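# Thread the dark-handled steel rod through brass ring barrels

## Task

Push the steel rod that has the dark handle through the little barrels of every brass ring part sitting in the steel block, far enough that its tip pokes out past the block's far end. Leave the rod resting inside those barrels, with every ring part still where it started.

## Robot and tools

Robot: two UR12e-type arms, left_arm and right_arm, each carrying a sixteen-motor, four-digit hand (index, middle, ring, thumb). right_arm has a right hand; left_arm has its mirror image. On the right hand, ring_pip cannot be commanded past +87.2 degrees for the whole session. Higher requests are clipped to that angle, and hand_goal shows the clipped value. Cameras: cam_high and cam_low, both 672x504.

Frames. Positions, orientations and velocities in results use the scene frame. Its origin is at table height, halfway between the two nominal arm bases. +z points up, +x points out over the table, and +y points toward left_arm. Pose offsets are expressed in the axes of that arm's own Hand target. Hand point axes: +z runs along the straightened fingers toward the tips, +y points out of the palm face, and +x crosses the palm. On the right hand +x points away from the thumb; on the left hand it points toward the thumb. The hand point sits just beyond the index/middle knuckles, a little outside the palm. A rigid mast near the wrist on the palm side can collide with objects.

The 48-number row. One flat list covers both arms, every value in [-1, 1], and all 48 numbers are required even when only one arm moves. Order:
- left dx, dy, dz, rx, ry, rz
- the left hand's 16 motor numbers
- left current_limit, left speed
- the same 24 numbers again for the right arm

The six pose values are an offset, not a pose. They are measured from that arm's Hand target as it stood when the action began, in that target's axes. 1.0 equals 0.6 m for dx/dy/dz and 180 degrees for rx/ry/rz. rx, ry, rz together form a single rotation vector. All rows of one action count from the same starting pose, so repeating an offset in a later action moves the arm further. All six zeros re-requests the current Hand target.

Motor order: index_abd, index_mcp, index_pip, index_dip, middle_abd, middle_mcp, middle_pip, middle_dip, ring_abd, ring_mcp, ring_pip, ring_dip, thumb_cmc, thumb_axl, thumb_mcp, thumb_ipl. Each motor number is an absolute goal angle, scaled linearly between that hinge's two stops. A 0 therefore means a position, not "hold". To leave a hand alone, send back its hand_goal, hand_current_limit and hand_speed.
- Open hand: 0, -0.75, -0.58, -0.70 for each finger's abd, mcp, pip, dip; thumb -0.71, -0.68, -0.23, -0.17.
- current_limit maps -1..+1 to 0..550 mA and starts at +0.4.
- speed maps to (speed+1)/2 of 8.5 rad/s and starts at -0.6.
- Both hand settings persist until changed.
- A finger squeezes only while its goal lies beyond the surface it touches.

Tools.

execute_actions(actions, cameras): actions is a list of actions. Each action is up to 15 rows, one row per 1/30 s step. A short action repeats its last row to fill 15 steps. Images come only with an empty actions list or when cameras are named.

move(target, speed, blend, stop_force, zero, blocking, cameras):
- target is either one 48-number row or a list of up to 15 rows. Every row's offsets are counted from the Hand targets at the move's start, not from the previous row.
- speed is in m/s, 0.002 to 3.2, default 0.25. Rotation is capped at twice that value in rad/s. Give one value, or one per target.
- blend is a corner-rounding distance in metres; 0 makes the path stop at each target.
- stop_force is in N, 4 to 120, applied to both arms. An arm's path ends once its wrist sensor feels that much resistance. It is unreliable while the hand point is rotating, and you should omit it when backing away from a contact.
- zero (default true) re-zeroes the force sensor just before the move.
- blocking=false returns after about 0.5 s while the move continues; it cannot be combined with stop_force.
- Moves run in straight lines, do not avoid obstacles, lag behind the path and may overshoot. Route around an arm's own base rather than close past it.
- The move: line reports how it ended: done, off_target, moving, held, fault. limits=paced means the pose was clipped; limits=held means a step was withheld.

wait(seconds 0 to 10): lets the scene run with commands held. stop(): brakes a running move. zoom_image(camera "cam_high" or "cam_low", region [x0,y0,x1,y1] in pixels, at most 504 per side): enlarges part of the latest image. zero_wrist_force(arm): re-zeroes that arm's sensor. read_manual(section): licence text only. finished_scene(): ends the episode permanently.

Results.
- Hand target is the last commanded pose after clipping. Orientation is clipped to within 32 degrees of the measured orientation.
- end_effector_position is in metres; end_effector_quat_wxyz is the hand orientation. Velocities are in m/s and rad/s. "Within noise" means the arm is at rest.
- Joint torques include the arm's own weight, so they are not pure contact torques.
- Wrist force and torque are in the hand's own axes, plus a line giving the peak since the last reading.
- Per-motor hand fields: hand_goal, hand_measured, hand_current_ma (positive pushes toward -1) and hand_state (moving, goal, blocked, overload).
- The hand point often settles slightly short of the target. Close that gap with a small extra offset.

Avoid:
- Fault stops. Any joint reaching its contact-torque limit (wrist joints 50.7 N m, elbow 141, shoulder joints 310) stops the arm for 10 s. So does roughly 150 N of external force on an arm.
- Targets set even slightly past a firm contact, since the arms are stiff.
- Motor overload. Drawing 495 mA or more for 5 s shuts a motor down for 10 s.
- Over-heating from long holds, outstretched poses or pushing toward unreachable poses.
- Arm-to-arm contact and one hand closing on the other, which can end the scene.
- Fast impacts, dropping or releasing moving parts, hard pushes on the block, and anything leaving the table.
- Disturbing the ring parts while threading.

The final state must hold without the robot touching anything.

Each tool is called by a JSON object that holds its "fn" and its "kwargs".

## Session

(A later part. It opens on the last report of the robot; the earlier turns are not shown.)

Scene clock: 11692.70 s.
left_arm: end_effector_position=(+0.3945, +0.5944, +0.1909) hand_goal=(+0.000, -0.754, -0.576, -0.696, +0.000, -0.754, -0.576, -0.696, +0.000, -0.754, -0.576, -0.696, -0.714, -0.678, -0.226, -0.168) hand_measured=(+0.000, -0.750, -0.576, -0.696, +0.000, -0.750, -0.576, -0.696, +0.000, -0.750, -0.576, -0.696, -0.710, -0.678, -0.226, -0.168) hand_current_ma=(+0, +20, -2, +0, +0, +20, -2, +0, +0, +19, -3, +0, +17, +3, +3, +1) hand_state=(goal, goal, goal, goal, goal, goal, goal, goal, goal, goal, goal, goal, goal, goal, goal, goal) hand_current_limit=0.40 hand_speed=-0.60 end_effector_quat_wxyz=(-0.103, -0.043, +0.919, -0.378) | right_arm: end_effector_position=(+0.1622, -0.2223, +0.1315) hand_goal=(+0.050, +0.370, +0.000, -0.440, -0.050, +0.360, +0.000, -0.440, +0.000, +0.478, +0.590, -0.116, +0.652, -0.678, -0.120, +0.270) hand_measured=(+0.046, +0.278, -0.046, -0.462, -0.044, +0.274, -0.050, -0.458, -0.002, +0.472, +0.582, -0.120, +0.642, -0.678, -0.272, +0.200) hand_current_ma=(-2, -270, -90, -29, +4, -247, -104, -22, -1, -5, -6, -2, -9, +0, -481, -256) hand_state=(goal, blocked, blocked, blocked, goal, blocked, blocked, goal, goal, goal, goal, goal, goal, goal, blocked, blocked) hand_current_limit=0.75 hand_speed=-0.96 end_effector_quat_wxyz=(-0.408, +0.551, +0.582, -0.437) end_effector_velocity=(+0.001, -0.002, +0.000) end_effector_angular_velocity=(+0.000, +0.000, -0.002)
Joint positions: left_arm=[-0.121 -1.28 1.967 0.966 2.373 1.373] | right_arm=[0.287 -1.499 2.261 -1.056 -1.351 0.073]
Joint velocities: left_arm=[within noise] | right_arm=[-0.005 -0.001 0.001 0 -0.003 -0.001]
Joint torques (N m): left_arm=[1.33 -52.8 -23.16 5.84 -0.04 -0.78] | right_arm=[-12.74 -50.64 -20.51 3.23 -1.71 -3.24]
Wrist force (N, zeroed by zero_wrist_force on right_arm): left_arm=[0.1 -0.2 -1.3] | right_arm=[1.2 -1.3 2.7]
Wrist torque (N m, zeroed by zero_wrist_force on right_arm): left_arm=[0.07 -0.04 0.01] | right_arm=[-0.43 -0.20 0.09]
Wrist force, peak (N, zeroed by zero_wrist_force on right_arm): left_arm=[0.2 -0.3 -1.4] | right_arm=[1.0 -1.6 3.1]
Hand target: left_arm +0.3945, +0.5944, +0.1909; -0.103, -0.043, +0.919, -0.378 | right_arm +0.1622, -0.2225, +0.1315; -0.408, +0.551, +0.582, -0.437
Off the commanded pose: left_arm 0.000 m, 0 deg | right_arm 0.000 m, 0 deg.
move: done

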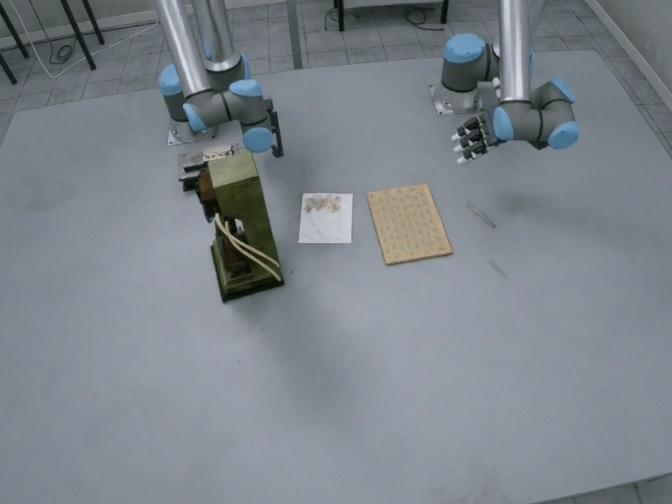

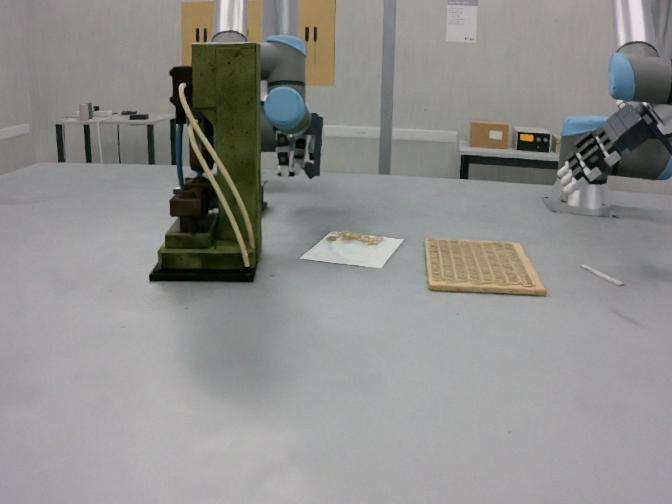

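{"fn": "zoom_image", "kwargs": {"camera": "cam_high", "region": [208, 149, 219, 160]}}

{"fn": "zoom_image", "kwargs": {"camera": "cam_high", "region": [221, 146, 232, 157]}}

{"fn": "zoom_image", "kwargs": {"camera": "cam_high", "region": [215, 148, 226, 159]}}

{"fn": "zoom_image", "kwargs": {"camera": "cam_high", "region": [202, 150, 213, 161]}}

Scaled by 45.818.

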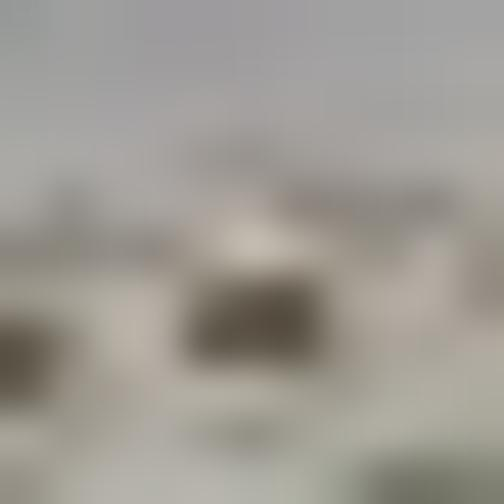

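Scaled by 45.818.

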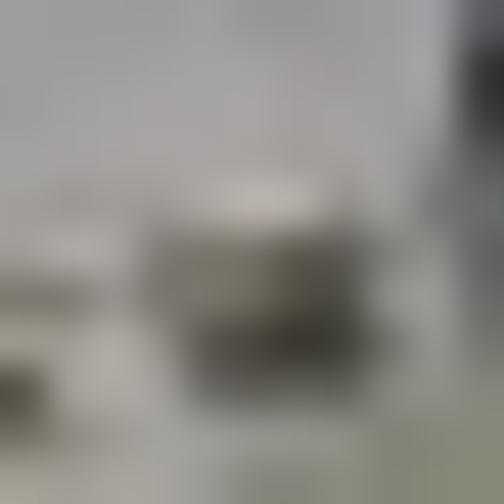

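Scaled by 45.818.

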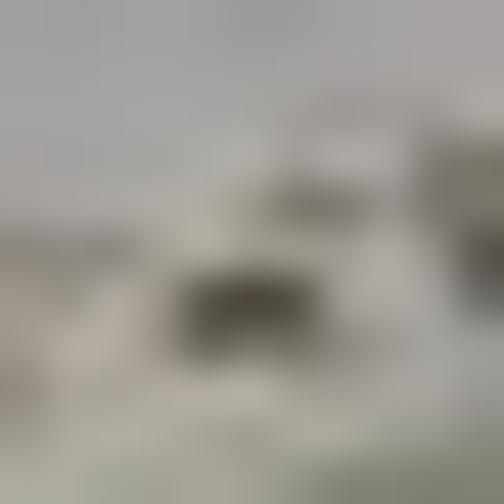

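Scaled by 45.818.

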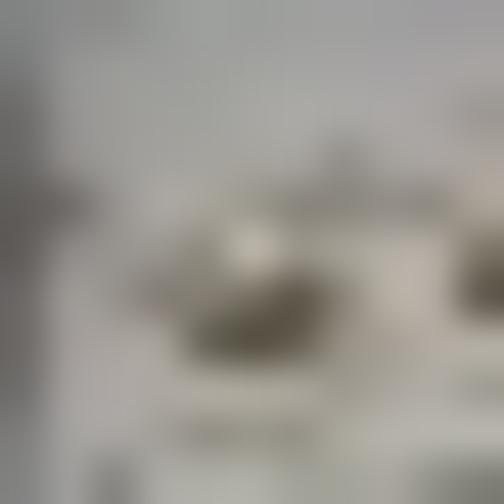

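{"fn": "move", "kwargs": {"target": [0,0,0,0,0,0,0,-0.754,-0.576,-0.696,0,-0.754,-0.576,-0.696,0,-0.754,-0.576,-0.696,-0.714,-0.678,-0.226,-0.168,0.4,-0.6,0.0002,-0.001,0.0032,0,0,0,0.05,0.37,0.0,-0.44,-0.05,0.36,0.0,-0.44,0,0.479,0.591,-0.116,0.653,-0.678,-0.12,0.27,0.75,-0.96], "speed": 0.01, "cameras": ["all"]}}

{"fn": "zoom_image", "kwargs": {"camera": "cam_high", "region": [200, 142, 236, 168]}}

{"fn": "zoom_image", "kwargs": {"camera": "cam_high", "region": [203, 146, 219, 160]}}

{"fn": "zoom_image", "kwargs": {"camera": "cam_high", "region": [219, 144, 235, 158]}}

{"fn": "zoom_image", "kwargs": {"camera": "cam_low", "region": [256, 150, 300, 190]}}

Scene clock: 11739.43 s.
left_arm: end_effector_position=(+0.3945, +0.5944, +0.1909) hand_goal=(+0.000, -0.754, -0.576, -0.696, +0.000, -0.754, -0.576, -0.696, +0.000, -0.754, -0.576, -0.696, -0.714, -0.678, -0.226, -0.168) hand_measured=(+0.000, -0.750, -0.576, -0.696, +0.000, -0.750, -0.576, -0.696, +0.000, -0.750, -0.576, -0.696, -0.710, -0.678, -0.226, -0.168) hand_current_ma=(+0, +20, -2, +0, +0, +20, -2, +0, +0, +19, -3, +0, +17, +3, +3, +1) hand_state=(goal, goal, goal, goal, goal, goal, goal, goal, goal, goal, goal, goal, goal, goal, goal, goal) hand_current_limit=0.40 hand_speed=-0.60 end_effector_quat_wxyz=(-0.103, -0.043, +0.919, -0.378) | right_arm: end_effector_position=(+0.1603, -0.2225, +0.1316) hand_goal=(+0.050, +0.370, +0.000, -0.440, -0.050, +0.360, +0.000, -0.440, +0.000, +0.478, +0.590, -0.116, +0.652, -0.678, -0.120, +0.270) hand_measured=(+0.046, +0.278, -0.046, -0.462, -0.044, +0.274, -0.050, -0.458, -0.002, +0.472, +0.582, -0.120, +0.642, -0.678, -0.272, +0.200) hand_current_ma=(-2, -270, -90, -29, +4, -247, -104, -22, -1, -5, -6, -2, -9, +0, -481, -256) hand_state=(goal, blocked, blocked, blocked, goal, blocked, blocked, goal, goal, goal, goal, goal, goal, goal, blocked, blocked) hand_current_limit=0.75 hand_speed=-0.96 end_effector_quat_wxyz=(-0.408, +0.551, +0.582, -0.437)
Joint positions: left_arm=[-0.121 -1.28 1.967 0.966 2.373 1.373] | right_arm=[0.288 -1.502 2.263 -1.057 -1.35 0.073]
Joint torques (N m): left_arm=[0.24 -50.98 -24.41 6.24 -0.1 -0.81] | right_arm=[11.99 -51.75 -20.91 -2.25 1.71 3.84]
Wrist force (N, zeroed by zero_wrist_force on right_arm): left_arm=[0.2 -0.3 -1.1] | right_arm=[1.1 -1.4 2.9]
Wrist torque (N m, zeroed by zero_wrist_force on right_arm): left_arm=[0.06 -0.04 0.02] | right_arm=[-0.48 -0.21 0.03]
Wrist force, peak (N, zeroed by zero_wrist_force on right_arm): left_arm=[0.0 -0.3 -1.5] | right_arm=[1.4 -1.6 3.0]
Hand target: left_arm +0.3945, +0.5944, +0.1909; -0.103, -0.043, +0.919, -0.378 | right_arm +0.1602, -0.2225, +0.1316; -0.408, +0.551, +0.582, -0.437
Off the commanded pose: left_arm 0.000 m, 0 deg | right_arm 0.000 m, 0 deg.
move: done

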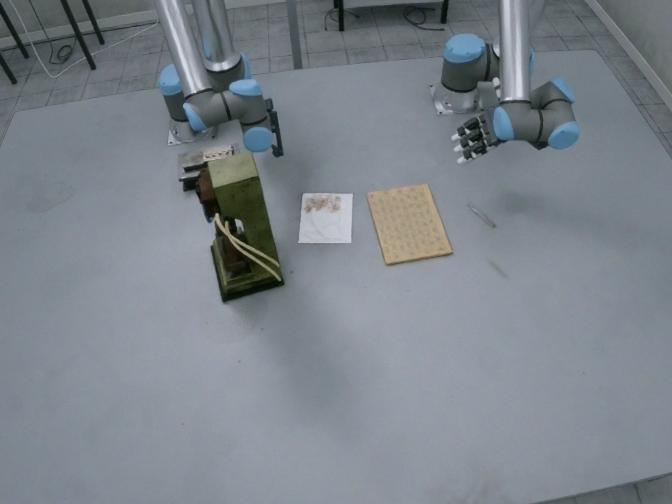

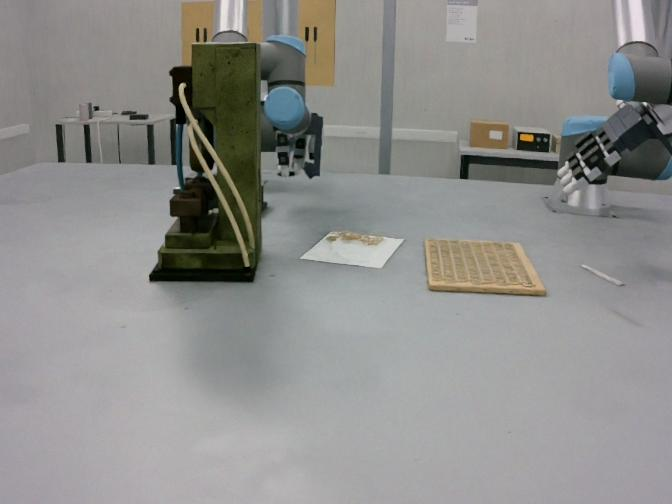

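Scaled by 14.000.

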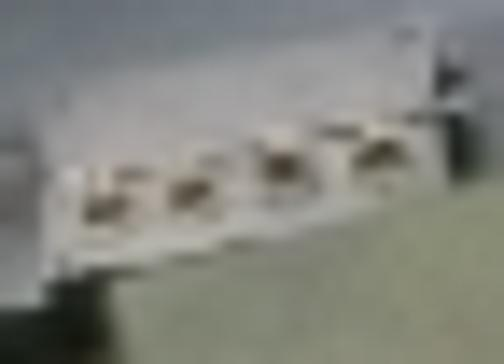

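Scaled by 31.500.

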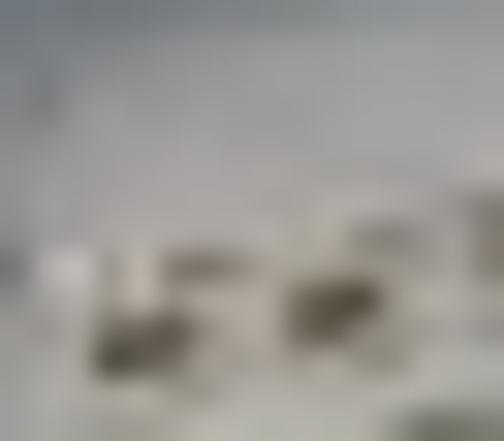

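Scaled by 31.500.

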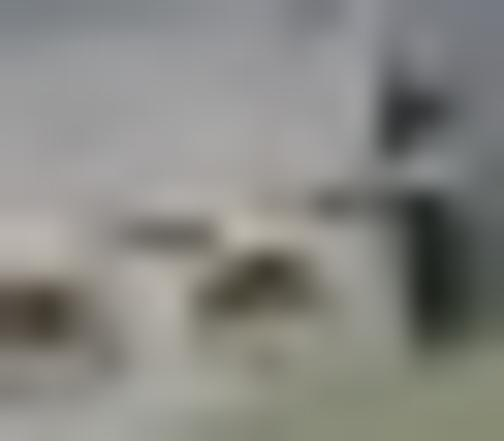

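Scaled by 11.455.

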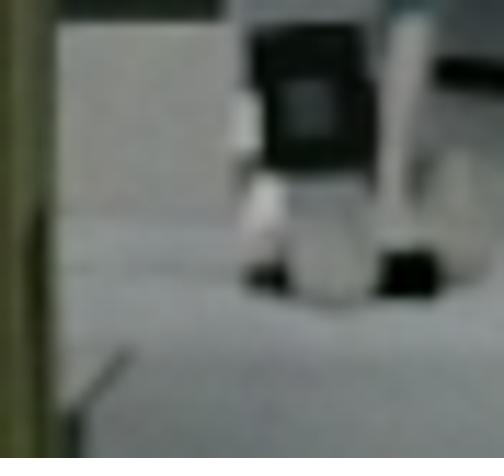

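{"fn": "move", "kwargs": {"target": [0,0,0,0,0,0,0,-0.754,-0.576,-0.696,0,-0.754,-0.576,-0.696,0,-0.754,-0.576,-0.696,-0.714,-0.678,-0.226,-0.168,0.4,-0.6,0.0001,0.0003,0.0018,0,0,0,0.05,0.37,0.0,-0.44,-0.05,0.36,0.0,-0.44,0,0.479,0.591,-0.116,0.653,-0.678,-0.12,0.27,0.75,-0.96], "speed": 0.01, "cameras": ["all"]}}

{"fn": "zoom_image", "kwargs": {"camera": "cam_high", "region": [200, 142, 236, 168]}}

{"fn": "zoom_image", "kwargs": {"camera": "cam_high", "region": [203, 146, 219, 160]}}

{"fn": "zoom_image", "kwargs": {"camera": "cam_high", "region": [219, 144, 235, 158]}}

{"fn": "zoom_image", "kwargs": {"camera": "cam_low", "region": [256, 150, 300, 190]}}

Scene clock: 11756.47 s.
left_arm: end_effector_position=(+0.3945, +0.5944, +0.1909) hand_goal=(+0.000, -0.754, -0.576, -0.696, +0.000, -0.754, -0.576, -0.696, +0.000, -0.754, -0.576, -0.696, -0.714, -0.678, -0.226, -0.168) hand_measured=(+0.000, -0.750, -0.576, -0.696, +0.000, -0.750, -0.576, -0.696, +0.000, -0.750, -0.576, -0.696, -0.710, -0.678, -0.226, -0.168) hand_current_ma=(+0, +20, -2, +0, +0, +20, -2, +0, +0, +19, -3, +0, +17, +3, +3, +1) hand_state=(goal, goal, goal, goal, goal, goal, goal, goal, goal, goal, goal, goal, goal, goal, goal, goal) hand_current_limit=0.40 hand_speed=-0.60 end_effector_quat_wxyz=(-0.103, -0.043, +0.919, -0.378) | right_arm: end_effector_position=(+0.1592, -0.2225, +0.1311) hand_goal=(+0.050, +0.370, +0.000, -0.440, -0.050, +0.360, +0.000, -0.440, +0.000, +0.478, +0.590, -0.116, +0.652, -0.678, -0.120, +0.270) hand_measured=(+0.046, +0.278, -0.046, -0.462, -0.044, +0.274, -0.050, -0.458, -0.002, +0.472, +0.582, -0.120, +0.642, -0.678, -0.272, +0.200) hand_current_ma=(-2, -270, -90, -29, +4, -247, -104, -22, -1, -5, -6, -2, -9, +0, -481, -256) hand_state=(goal, blocked, blocked, blocked, goal, blocked, blocked, goal, goal, goal, goal, goal, goal, goal, blocked, blocked) hand_current_limit=0.75 hand_speed=-0.96 end_effector_quat_wxyz=(-0.408, +0.551, +0.582, -0.437)
Joint positions: left_arm=[-0.121 -1.28 1.967 0.966 2.373 1.373] | right_arm=[0.289 -1.503 2.265 -1.058 -1.35 0.073]
Joint torques (N m): left_arm=[0.13 -52.37 -23.79 6.05 0.02 -0.83] | right_arm=[11.52 -52.14 -21.08 -2.19 1.57 3.93]
Wrist force (N, zeroed by zero_wrist_force on right_arm): left_arm=[0.3 -0.1 -1.2] | right_arm=[1.2 -1.2 3.1]
Wrist torque (N m, zeroed by zero_wrist_force on right_arm): left_arm=[0.08 -0.06 0.02] | right_arm=[-0.49 -0.24 -0.03]
Wrist force, peak (N, zeroed by zero_wrist_force on right_arm): left_arm=[0.2 0.0 -1.6] | right_arm=[1.0 -1.3 3.3]
Hand target: left_arm +0.3945, +0.5944, +0.1909; -0.103, -0.043, +0.919, -0.378 | right_arm +0.1592, -0.2225, +0.1311; -0.408, +0.551, +0.582, -0.437
Off the commanded pose: left_arm 0.000 m, 0 deg | right_arm 0.000 m, 0 deg.
move: done

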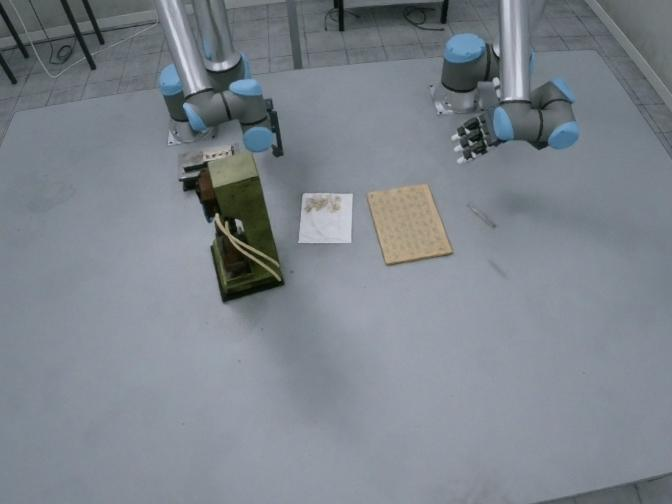

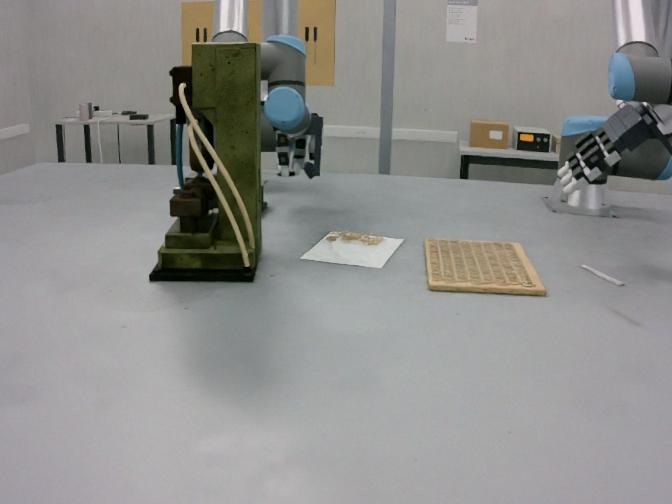

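Scaled by 14.000.

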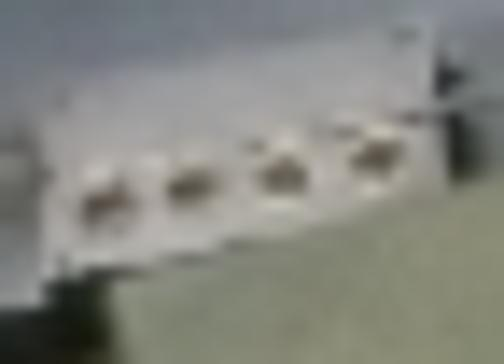

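Scaled by 31.500.

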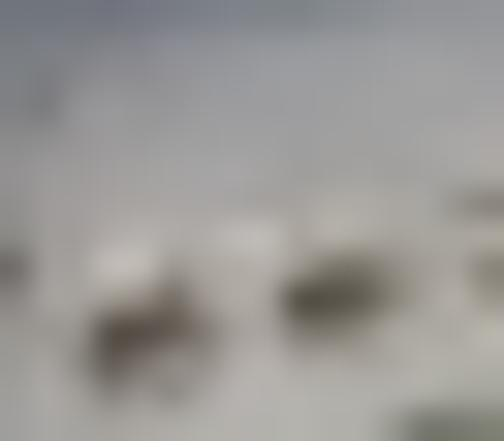

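Scaled by 31.500.

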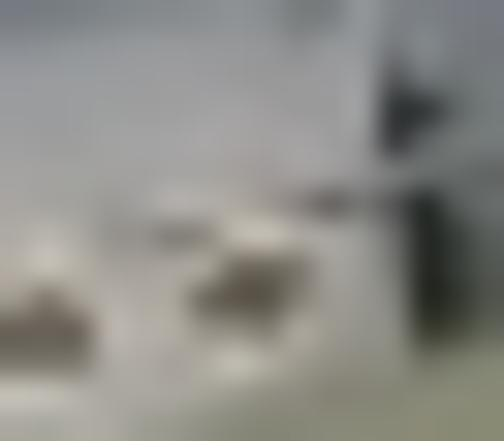

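Scaled by 11.455.

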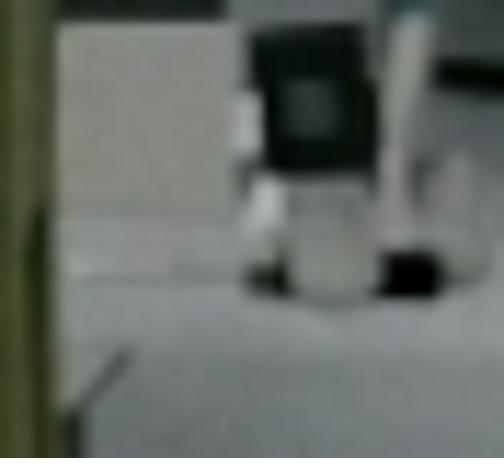

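{"fn": "move", "kwargs": {"target": [0,0,0,0,0,0,0,-0.754,-0.576,-0.696,0,-0.754,-0.576,-0.696,0,-0.754,-0.576,-0.696,-0.714,-0.678,-0.226,-0.168,0.4,-0.6,0.0001,0.0009,0.0017,0,0,0,0.05,0.37,0.0,-0.44,-0.05,0.36,0.0,-0.44,0,0.479,0.591,-0.116,0.653,-0.678,-0.12,0.27,0.75,-0.96], "speed": 0.008, "cameras": ["all"]}}

{"fn": "zoom_image", "kwargs": {"camera": "cam_high", "region": [200, 142, 236, 168]}}

{"fn": "zoom_image", "kwargs": {"camera": "cam_high", "region": [203, 146, 219, 160]}}

{"fn": "zoom_image", "kwargs": {"camera": "cam_high", "region": [219, 144, 235, 158]}}

{"fn": "zoom_image", "kwargs": {"camera": "cam_low", "region": [256, 150, 300, 190]}}

Scene clock: 11768.97 s.
left_arm: end_effector_position=(+0.3945, +0.5944, +0.1909) hand_goal=(+0.000, -0.754, -0.576, -0.696, +0.000, -0.754, -0.576, -0.696, +0.000, -0.754, -0.576, -0.696, -0.714, -0.678, -0.226, -0.168) hand_measured=(+0.000, -0.750, -0.576, -0.696, +0.000, -0.750, -0.576, -0.696, +0.000, -0.750, -0.576, -0.696, -0.710, -0.678, -0.226, -0.168) hand_current_ma=(+0, +20, -2, +0, +0, +20, -2, +0, +0, +19, -3, +0, +17, +3, +3, +1) hand_state=(goal, goal, goal, goal, goal, goal, goal, goal, goal, goal, goal, goal, goal, goal, goal, goal) hand_current_limit=0.40 hand_speed=-0.60 end_effector_quat_wxyz=(-0.103, -0.043, +0.919, -0.378) | right_arm: end_effector_position=(+0.1584, -0.2225, +0.1303) hand_goal=(+0.050, +0.370, +0.000, -0.440, -0.050, +0.360, +0.000, -0.440, +0.000, +0.478, +0.590, -0.116, +0.652, -0.678, -0.120, +0.270) hand_measured=(+0.046, +0.278, -0.046, -0.462, -0.044, +0.274, -0.050, -0.458, -0.002, +0.472, +0.582, -0.120, +0.642, -0.678, -0.272, +0.200) hand_current_ma=(-2, -270, -90, -29, +4, -247, -104, -22, -1, -5, -6, -2, -9, +0, -481, -256) hand_state=(goal, blocked, blocked, blocked, goal, blocked, blocked, goal, goal, goal, goal, goal, goal, goal, blocked, blocked) hand_current_limit=0.75 hand_speed=-0.96 end_effector_quat_wxyz=(-0.408, +0.551, +0.582, -0.437)
Joint positions: left_arm=[-0.121 -1.28 1.967 0.966 2.373 1.373] | right_arm=[0.289 -1.503 2.267 -1.06 -1.349 0.073]
Joint torques (N m): left_arm=[0.16 -54.55 -24.79 5.82 -0.48 -0.8] | right_arm=[12.34 -33.23 -20.14 -1.72 1.89 3.39]
Wrist force (N, zeroed by zero_wrist_force on right_arm): left_arm=[0.1 -0.1 -1.2] | right_arm=[0.3 -1.4 1.4]
Wrist torque (N m, zeroed by zero_wrist_force on right_arm): left_arm=[0.08 -0.03 0.01] | right_arm=[-0.57 -0.17 -0.09]
Wrist force, peak (N, zeroed by zero_wrist_force on right_arm): left_arm=[0.3 -0.2 -1.5] | right_arm=[0.9 -1.2 3.1]
Hand target: left_arm +0.3945, +0.5944, +0.1909; -0.103, -0.043, +0.919, -0.378 | right_arm +0.1583, -0.2225, +0.1303; -0.408, +0.551, +0.582, -0.437
Off the commanded pose: left_arm 0.000 m, 0 deg | right_arm 0.000 m, 0 deg.
move: done

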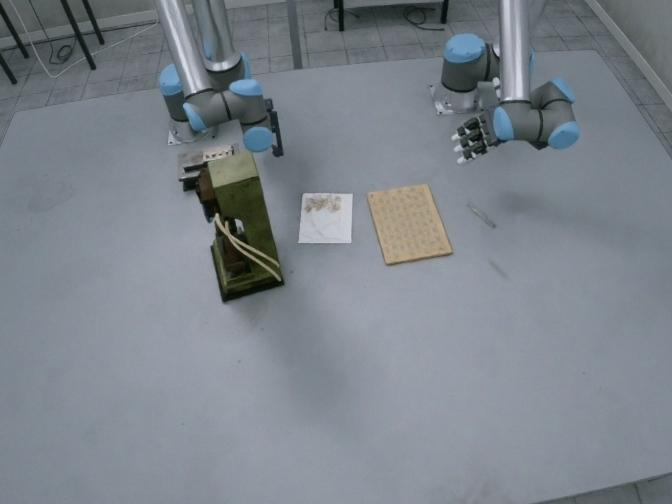

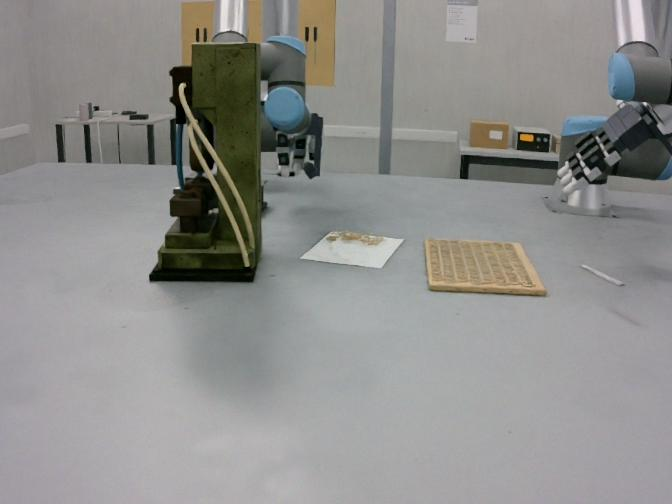

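Scaled by 14.000.

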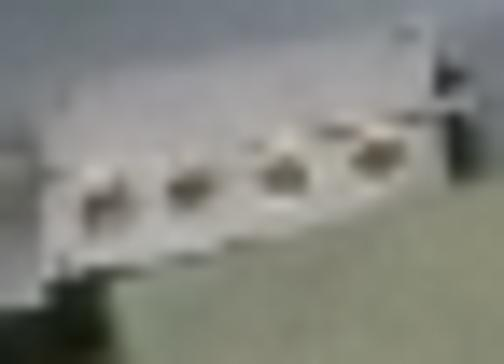

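Scaled by 31.500.

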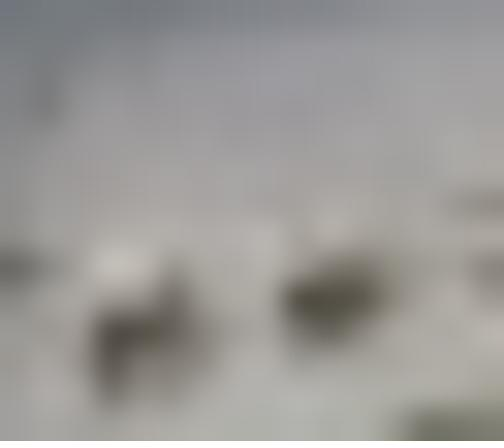

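Scaled by 31.500.

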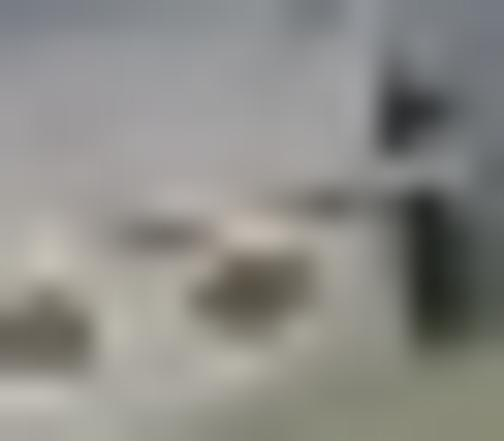

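Scaled by 11.455.

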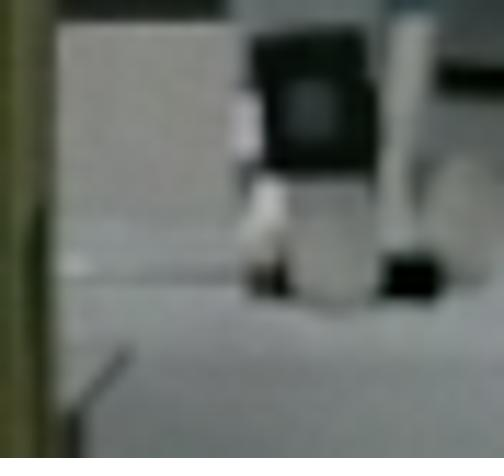

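{"fn": "move", "kwargs": {"target": [0,0,0,0,0,0,0,-0.754,-0.576,-0.696,0,-0.754,-0.576,-0.696,0,-0.754,-0.576,-0.696,-0.714,-0.678,-0.226,-0.168,0.4,-0.6,-0.0001,0.0019,-0.0006,0,0,0,0.05,0.37,0.0,-0.44,-0.05,0.36,0.0,-0.44,0,0.479,0.591,-0.116,0.653,-0.678,-0.12,0.27,0.75,-0.96], "speed": 0.008, "cameras": ["all"]}}

{"fn": "zoom_image", "kwargs": {"camera": "cam_high", "region": [200, 142, 236, 168]}}

{"fn": "zoom_image", "kwargs": {"camera": "cam_low", "region": [256, 150, 300, 190]}}

Scene clock: 11780.97 s.
left_arm: end_effector_position=(+0.3945, +0.5944, +0.1909) hand_goal=(+0.000, -0.754, -0.576, -0.696, +0.000, -0.754, -0.576, -0.696, +0.000, -0.754, -0.576, -0.696, -0.714, -0.678, -0.226, -0.168) hand_measured=(+0.000, -0.750, -0.576, -0.696, +0.000, -0.750, -0.576, -0.696, +0.000, -0.750, -0.576, -0.696, -0.710, -0.678, -0.226, -0.168) hand_current_ma=(+0, +20, -2, +0, +0, +20, -2, +0, +0, +19, -3, +0, +17, +3, +3, +1) hand_state=(goal, goal, goal, goal, goal, goal, goal, goal, goal, goal, goal, goal, goal, goal, goal, goal) hand_current_limit=0.40 hand_speed=-0.60 end_effector_quat_wxyz=(-0.103, -0.043, +0.919, -0.378) | right_arm: end_effector_position=(+0.1589, -0.2225, +0.1293) hand_goal=(+0.050, +0.370, +0.000, -0.440, -0.050, +0.360, +0.000, -0.440, +0.000, +0.478, +0.590, -0.116, +0.652, -0.678, -0.120, +0.270) hand_measured=(+0.046, +0.278, -0.046, -0.462, -0.044, +0.274, -0.050, -0.458, -0.002, +0.472, +0.582, -0.120, +0.642, -0.678, -0.272, +0.200) hand_current_ma=(-2, -270, -89, -29, +4, -247, -104, -22, -1, -5, -6, -2, -9, +0, -481, -256) hand_state=(goal, blocked, blocked, blocked, goal, blocked, blocked, goal, goal, goal, goal, goal, goal, goal, blocked, blocked) hand_current_limit=0.75 hand_speed=-0.96 end_effector_quat_wxyz=(-0.408, +0.551, +0.582, -0.438)
Joint positions: left_arm=[-0.121 -1.28 1.967 0.966 2.373 1.373] | right_arm=[0.289 -1.5 2.267 -1.062 -1.35 0.073]
Joint torques (N m): left_arm=[1.84 -53.12 -24.58 5.51 -0.27 -0.51] | right_arm=[-10.4 -23.64 -33.94 -2.41 -1.86 -2.25]
Wrist force (N, zeroed by zero_wrist_force on right_arm): left_arm=[0.3 0.1 -1.2] | right_arm=[1.4 -1.1 2.8]
Wrist torque (N m, zeroed by zero_wrist_force on right_arm): left_arm=[0.11 -0.06 0.02] | right_arm=[-0.45 -0.24 -0.05]
Wrist force, peak (N, zeroed by zero_wrist_force on right_arm): left_arm=[0.0 -0.1 -1.5] | right_arm=[1.2 -1.4 2.7]
Hand target: left_arm +0.3945, +0.5944, +0.1909; -0.103, -0.043, +0.919, -0.378 | right_arm +0.1590, -0.2225, +0.1293; -0.408, +0.551, +0.582, -0.437
Off the commanded pose: left_arm 0.000 m, 0 deg | right_arm 0.000 m, 0 deg.
move: done

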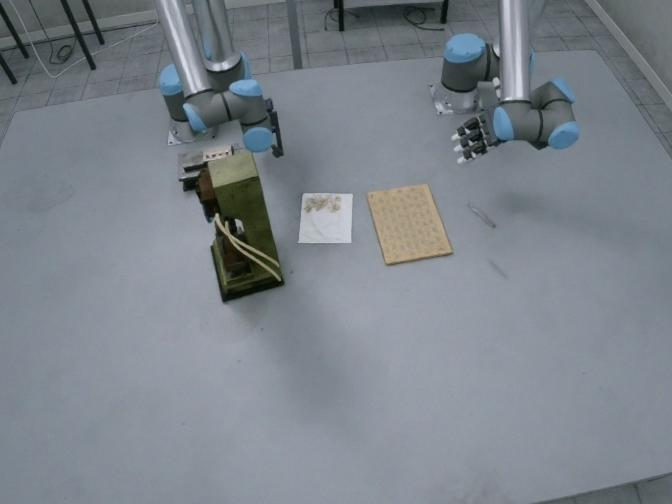

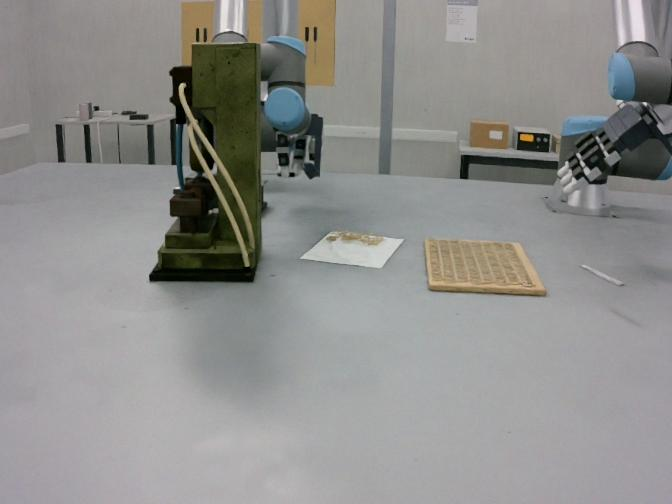

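Scaled by 14.000.

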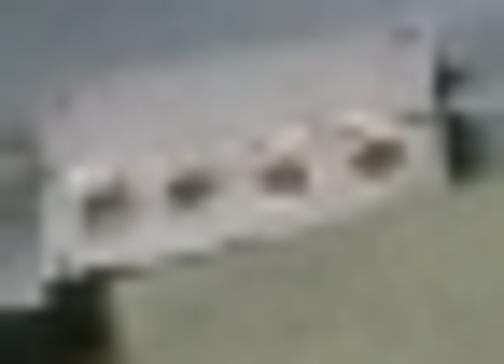

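Scaled by 11.455.

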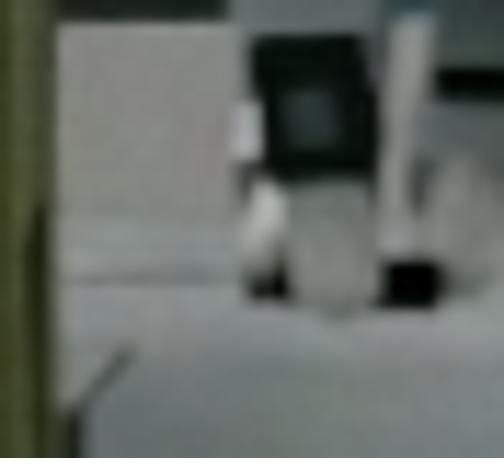

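{"fn": "move", "kwargs": {"target": [0,0,0,0,0,0,0,-0.754,-0.576,-0.696,0,-0.754,-0.576,-0.696,0,-0.754,-0.576,-0.696,-0.714,-0.678,-0.226,-0.168,0.4,-0.6,-0.01667,0.0001,0,0,0,0,0.05,0.37,0.0,-0.44,-0.05,0.36,0.0,-0.44,0,0.479,0.591,-0.116,0.653,-0.678,-0.12,0.27,0.75,-0.96], "speed": 0.01, "cameras": ["all"]}}

{"fn": "zoom_image", "kwargs": {"camera": "cam_high", "region": [200, 142, 236, 168]}}

{"fn": "zoom_image", "kwargs": {"camera": "cam_low", "region": [256, 150, 300, 190]}}

{"fn": "zoom_image", "kwargs": {"camera": "cam_high", "region": [196, 146, 212, 160]}}

Scene clock: 11794.80 s.
left_arm: end_effector_position=(+0.3945, +0.5944, +0.1909) hand_goal=(+0.000, -0.754, -0.576, -0.696, +0.000, -0.754, -0.576, -0.696, +0.000, -0.754, -0.576, -0.696, -0.714, -0.678, -0.226, -0.168) hand_measured=(+0.000, -0.750, -0.576, -0.696, +0.000, -0.750, -0.576, -0.696, +0.000, -0.750, -0.576, -0.696, -0.710, -0.678, -0.226, -0.168) hand_current_ma=(+0, +20, -2, +0, +0, +20, -2, +0, +0, +19, -3, +0, +17, +3, +3, +1) hand_state=(goal, goal, goal, goal, goal, goal, goal, goal, goal, goal, goal, goal, goal, goal, goal, goal) hand_current_limit=0.40 hand_speed=-0.60 end_effector_quat_wxyz=(-0.103, -0.043, +0.919, -0.378) | right_arm: end_effector_position=(+0.1596, -0.2323, +0.1293) hand_goal=(+0.050, +0.370, +0.000, -0.440, -0.050, +0.360, +0.000, -0.440, +0.000, +0.478, +0.590, -0.116, +0.652, -0.678, -0.120, +0.270) hand_measured=(+0.058, +0.278, -0.046, -0.462, -0.032, +0.274, -0.050, -0.458, -0.002, +0.472, +0.582, -0.120, +0.650, -0.678, -0.272, +0.200) hand_current_ma=(+6, -270, -89, -29, +19, -247, -104, -22, -1, -5, -6, -2, -1, +0, -481, -256) hand_state=(goal, blocked, blocked, blocked, goal, blocked, blocked, goal, goal, goal, goal, goal, goal, goal, blocked, blocked) hand_current_limit=0.75 hand_speed=-0.96 end_effector_quat_wxyz=(-0.408, +0.551, +0.582, -0.437)
Joint positions: left_arm=[-0.121 -1.28 1.967 0.966 2.373 1.373] | right_arm=[0.269 -1.509 2.276 -1.061 -1.369 0.067]
Joint torques (N m): left_arm=[-2.13 -53.83 -22.72 6.31 -0.06 -1.14] | right_arm=[-12.01 -51.48 -19.74 3.75 -2.59 -2.74]
Wrist force (N, zeroed by zero_wrist_force on right_arm): left_arm=[0.3 0.1 -1.2] | right_arm=[3.3 -0.8 1.8]
Wrist torque (N m, zeroed by zero_wrist_force on right_arm): left_arm=[0.11 -0.07 0.02] | right_arm=[-0.47 -0.28 -0.11]
Wrist force, peak (N, zeroed by zero_wrist_force on right_arm): left_arm=[0.2 -0.2 -1.5] | right_arm=[3.9 -0.6 1.8]
Hand target: left_arm +0.3945, +0.5944, +0.1909; -0.103, -0.043, +0.919, -0.378 | right_arm +0.1596, -0.2325, +0.1293; -0.408, +0.551, +0.582, -0.437
Off the commanded pose: left_arm 0.000 m, 0 deg | right_arm 0.000 m, 0 deg.
move: done

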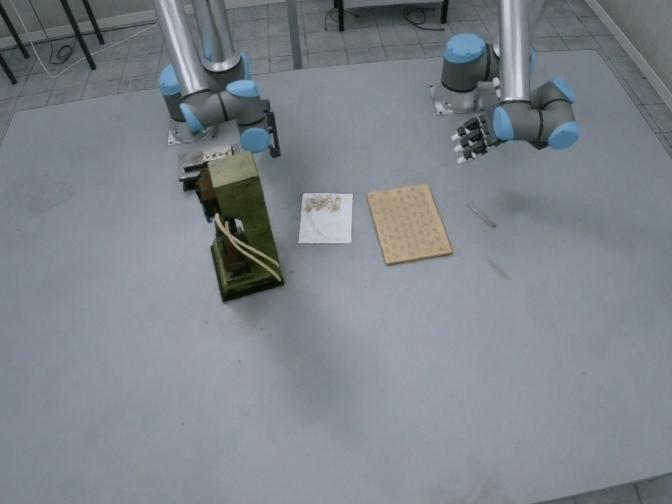

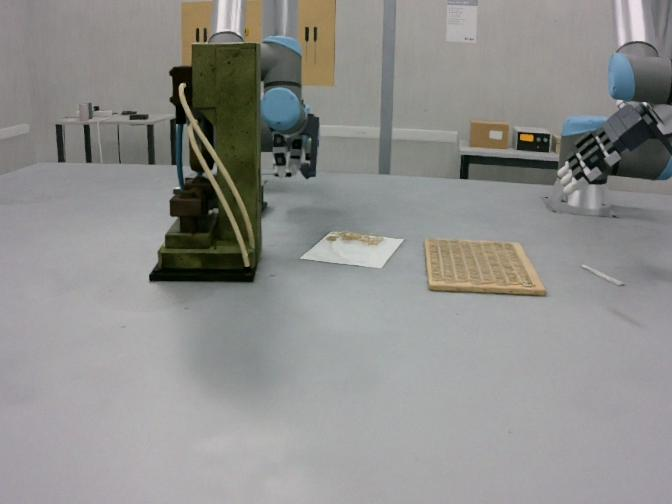

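Scaled by 14.000.

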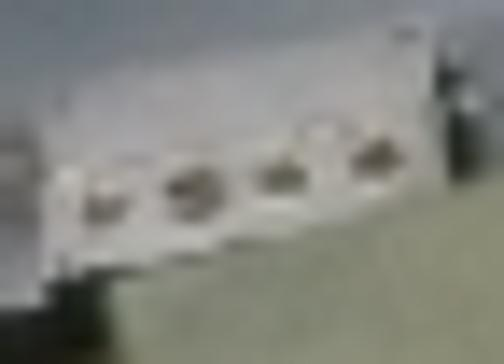

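Scaled by 11.455.

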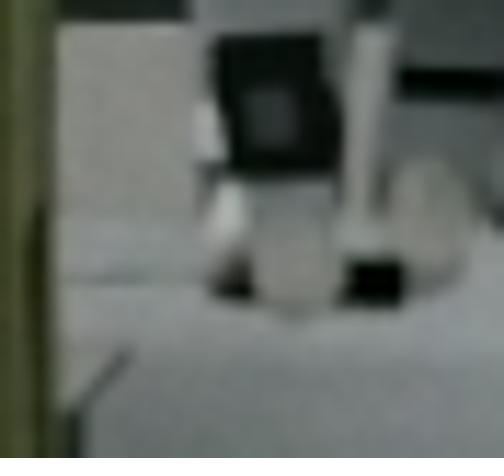

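Scaled by 31.500.

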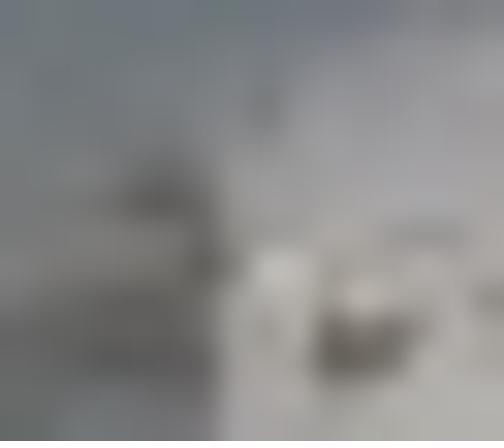

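{"fn": "zoom_image", "kwargs": {"camera": "cam_high", "region": [203, 146, 219, 160]}}

{"fn": "zoom_image", "kwargs": {"camera": "cam_high", "region": [213, 144, 229, 158]}}

{"fn": "zoom_image", "kwargs": {"camera": "cam_high", "region": [222, 142, 238, 156]}}

Scaled by 31.500.

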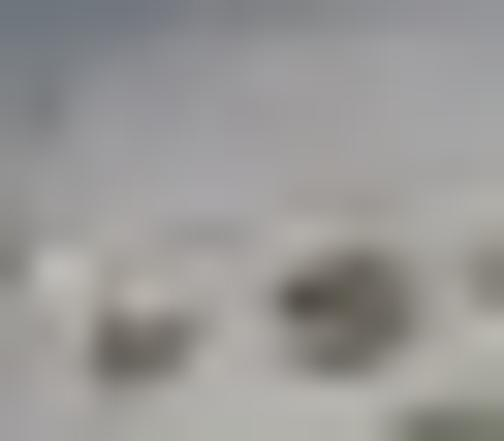

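Scaled by 31.500.

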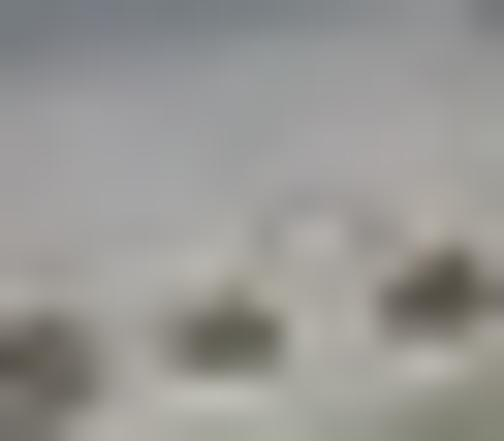

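Scaled by 31.500.

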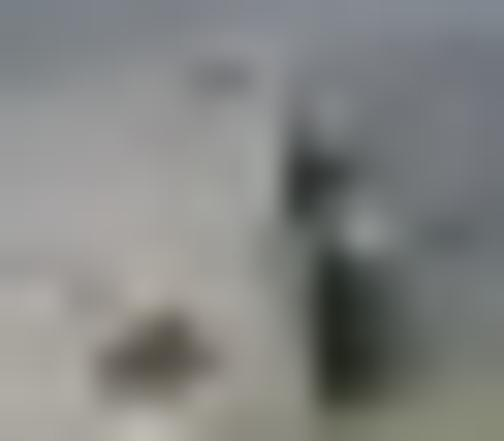

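{"fn": "zoom_image", "kwargs": {"camera": "cam_high", "region": [192, 144, 212, 164]}}

Scaled by 25.200.

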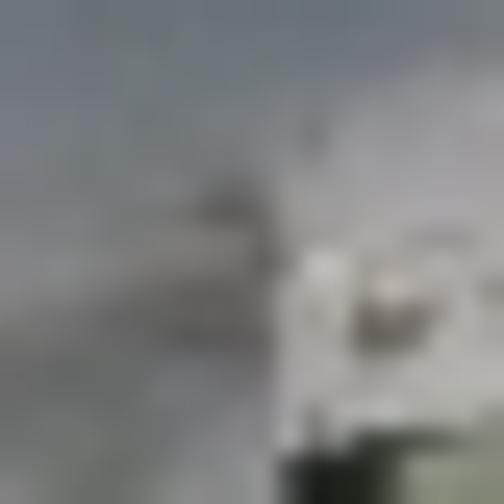

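{"fn": "move", "kwargs": {"target": [0,0,0,0,0,0,0,-0.754,-0.576,-0.696,0,-0.754,-0.576,-0.696,0,-0.754,-0.576,-0.696,-0.714,-0.678,-0.226,-0.168,0.4,-0.6,0.005,0,0,0,0,0,0.05,0.37,0.0,-0.44,-0.05,0.36,0.0,-0.44,0,0.479,0.591,-0.116,0.653,-0.678,-0.12,0.27,0.75,-0.96], "speed": 0.01, "cameras": ["all"]}}

{"fn": "zoom_image", "kwargs": {"camera": "cam_high", "region": [200, 142, 236, 168]}}

{"fn": "zoom_image", "kwargs": {"camera": "cam_low", "region": [256, 150, 300, 190]}}

Scene clock: 11854.80 s.
left_arm: end_effector_position=(+0.3945, +0.5944, +0.1909) hand_goal=(+0.000, -0.754, -0.576, -0.696, +0.000, -0.754, -0.576, -0.696, +0.000, -0.754, -0.576, -0.696, -0.714, -0.678, -0.226, -0.168) hand_measured=(+0.000, -0.750, -0.576, -0.696, +0.000, -0.750, -0.576, -0.696, +0.000, -0.750, -0.576, -0.696, -0.710, -0.678, -0.226, -0.168) hand_current_ma=(+0, +20, -2, +0, +0, +20, -2, +0, +0, +19, -3, +0, +17, +3, +3, +1) hand_state=(goal, goal, goal, goal, goal, goal, goal, goal, goal, goal, goal, goal, goal, goal, goal, goal) hand_current_limit=0.40 hand_speed=-0.60 end_effector_quat_wxyz=(-0.103, -0.043, +0.919, -0.378) | right_arm: end_effector_position=(+0.1595, -0.2297, +0.1293) hand_goal=(+0.050, +0.370, +0.000, -0.440, -0.050, +0.360, +0.000, -0.440, +0.000, +0.478, +0.590, -0.116, +0.652, -0.678, -0.120, +0.270) hand_measured=(+0.040, +0.278, -0.046, -0.462, -0.050, +0.274, -0.050, -0.458, -0.002, +0.472, +0.582, -0.120, +0.640, -0.680, -0.272, +0.200) hand_current_ma=(-9, -270, -89, -29, +0, -247, -104, -22, -1, -5, -6, -2, -14, -1, -481, -256) hand_state=(goal, blocked, blocked, blocked, goal, blocked, blocked, goal, goal, goal, goal, goal, goal, goal, blocked, blocked) hand_current_limit=0.75 hand_speed=-0.96 end_effector_quat_wxyz=(-0.408, +0.551, +0.582, -0.437)
Joint positions: left_arm=[-0.121 -1.28 1.967 0.966 2.373 1.373] | right_arm=[0.274 -1.506 2.274 -1.062 -1.363 0.069]
Joint torques (N m): left_arm=[1.16 -53.43 -23.78 6.2 -0.32 -0.85] | right_arm=[11.7 -23.78 -33.94 -2.21 2.02 3.69]
Wrist force (N, zeroed by zero_wrist_force on right_arm): left_arm=[0.1 -0.1 -1.4] | right_arm=[-0.6 -0.8 2.0]
Wrist torque (N m, zeroed by zero_wrist_force on right_arm): left_arm=[0.10 -0.04 0.01] | right_arm=[-0.45 -0.13 -0.17]
Wrist force, peak (N, zeroed by zero_wrist_force on right_arm): left_arm=[0.2 -0.4 -1.4] | right_arm=[4.1 -1.2 1.9]
Hand target: left_arm +0.3945, +0.5944, +0.1909; -0.103, -0.043, +0.919, -0.378 | right_arm +0.1595, -0.2295, +0.1293; -0.408, +0.551, +0.582, -0.437
Off the commanded pose: left_arm 0.000 m, 0 deg | right_arm 0.000 m, 0 deg.
move: done

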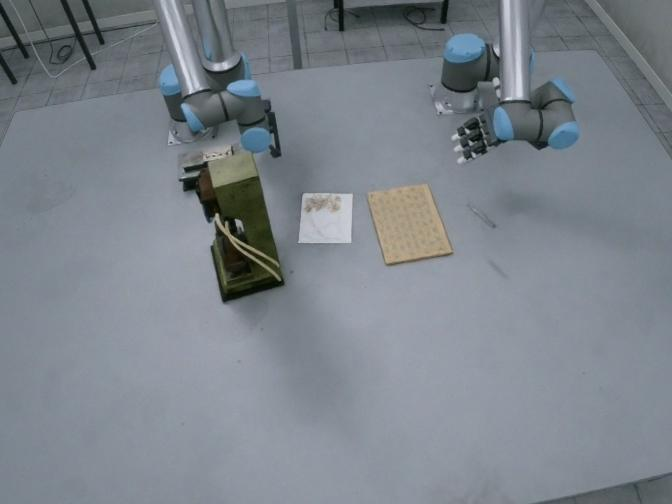

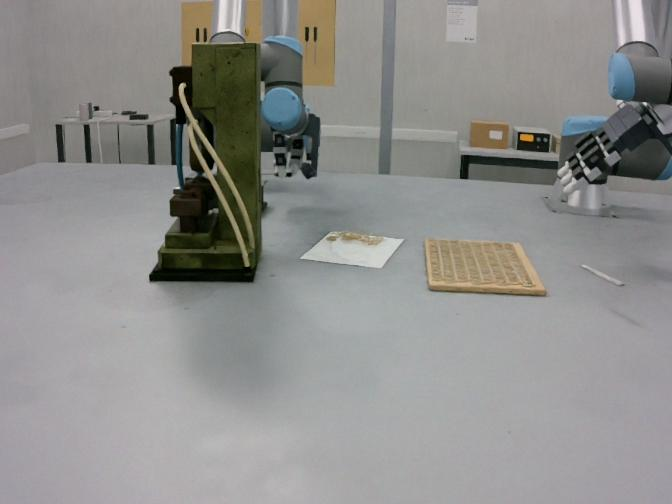

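Scaled by 14.000.

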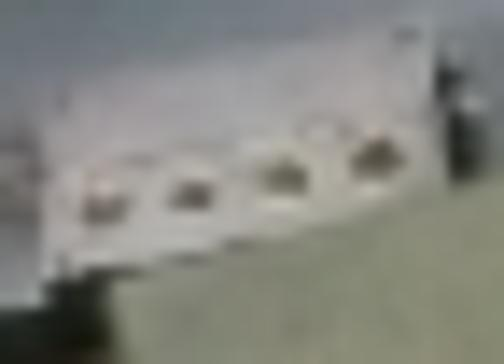

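Scaled by 11.455.

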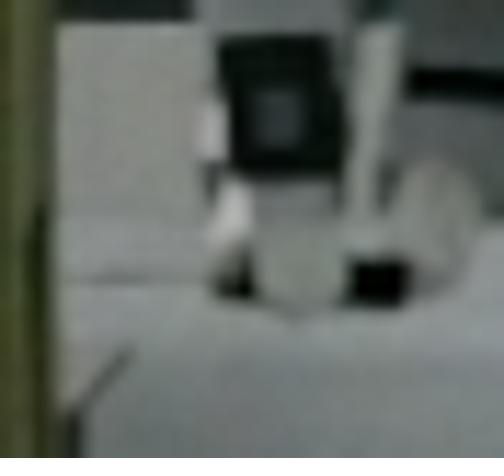

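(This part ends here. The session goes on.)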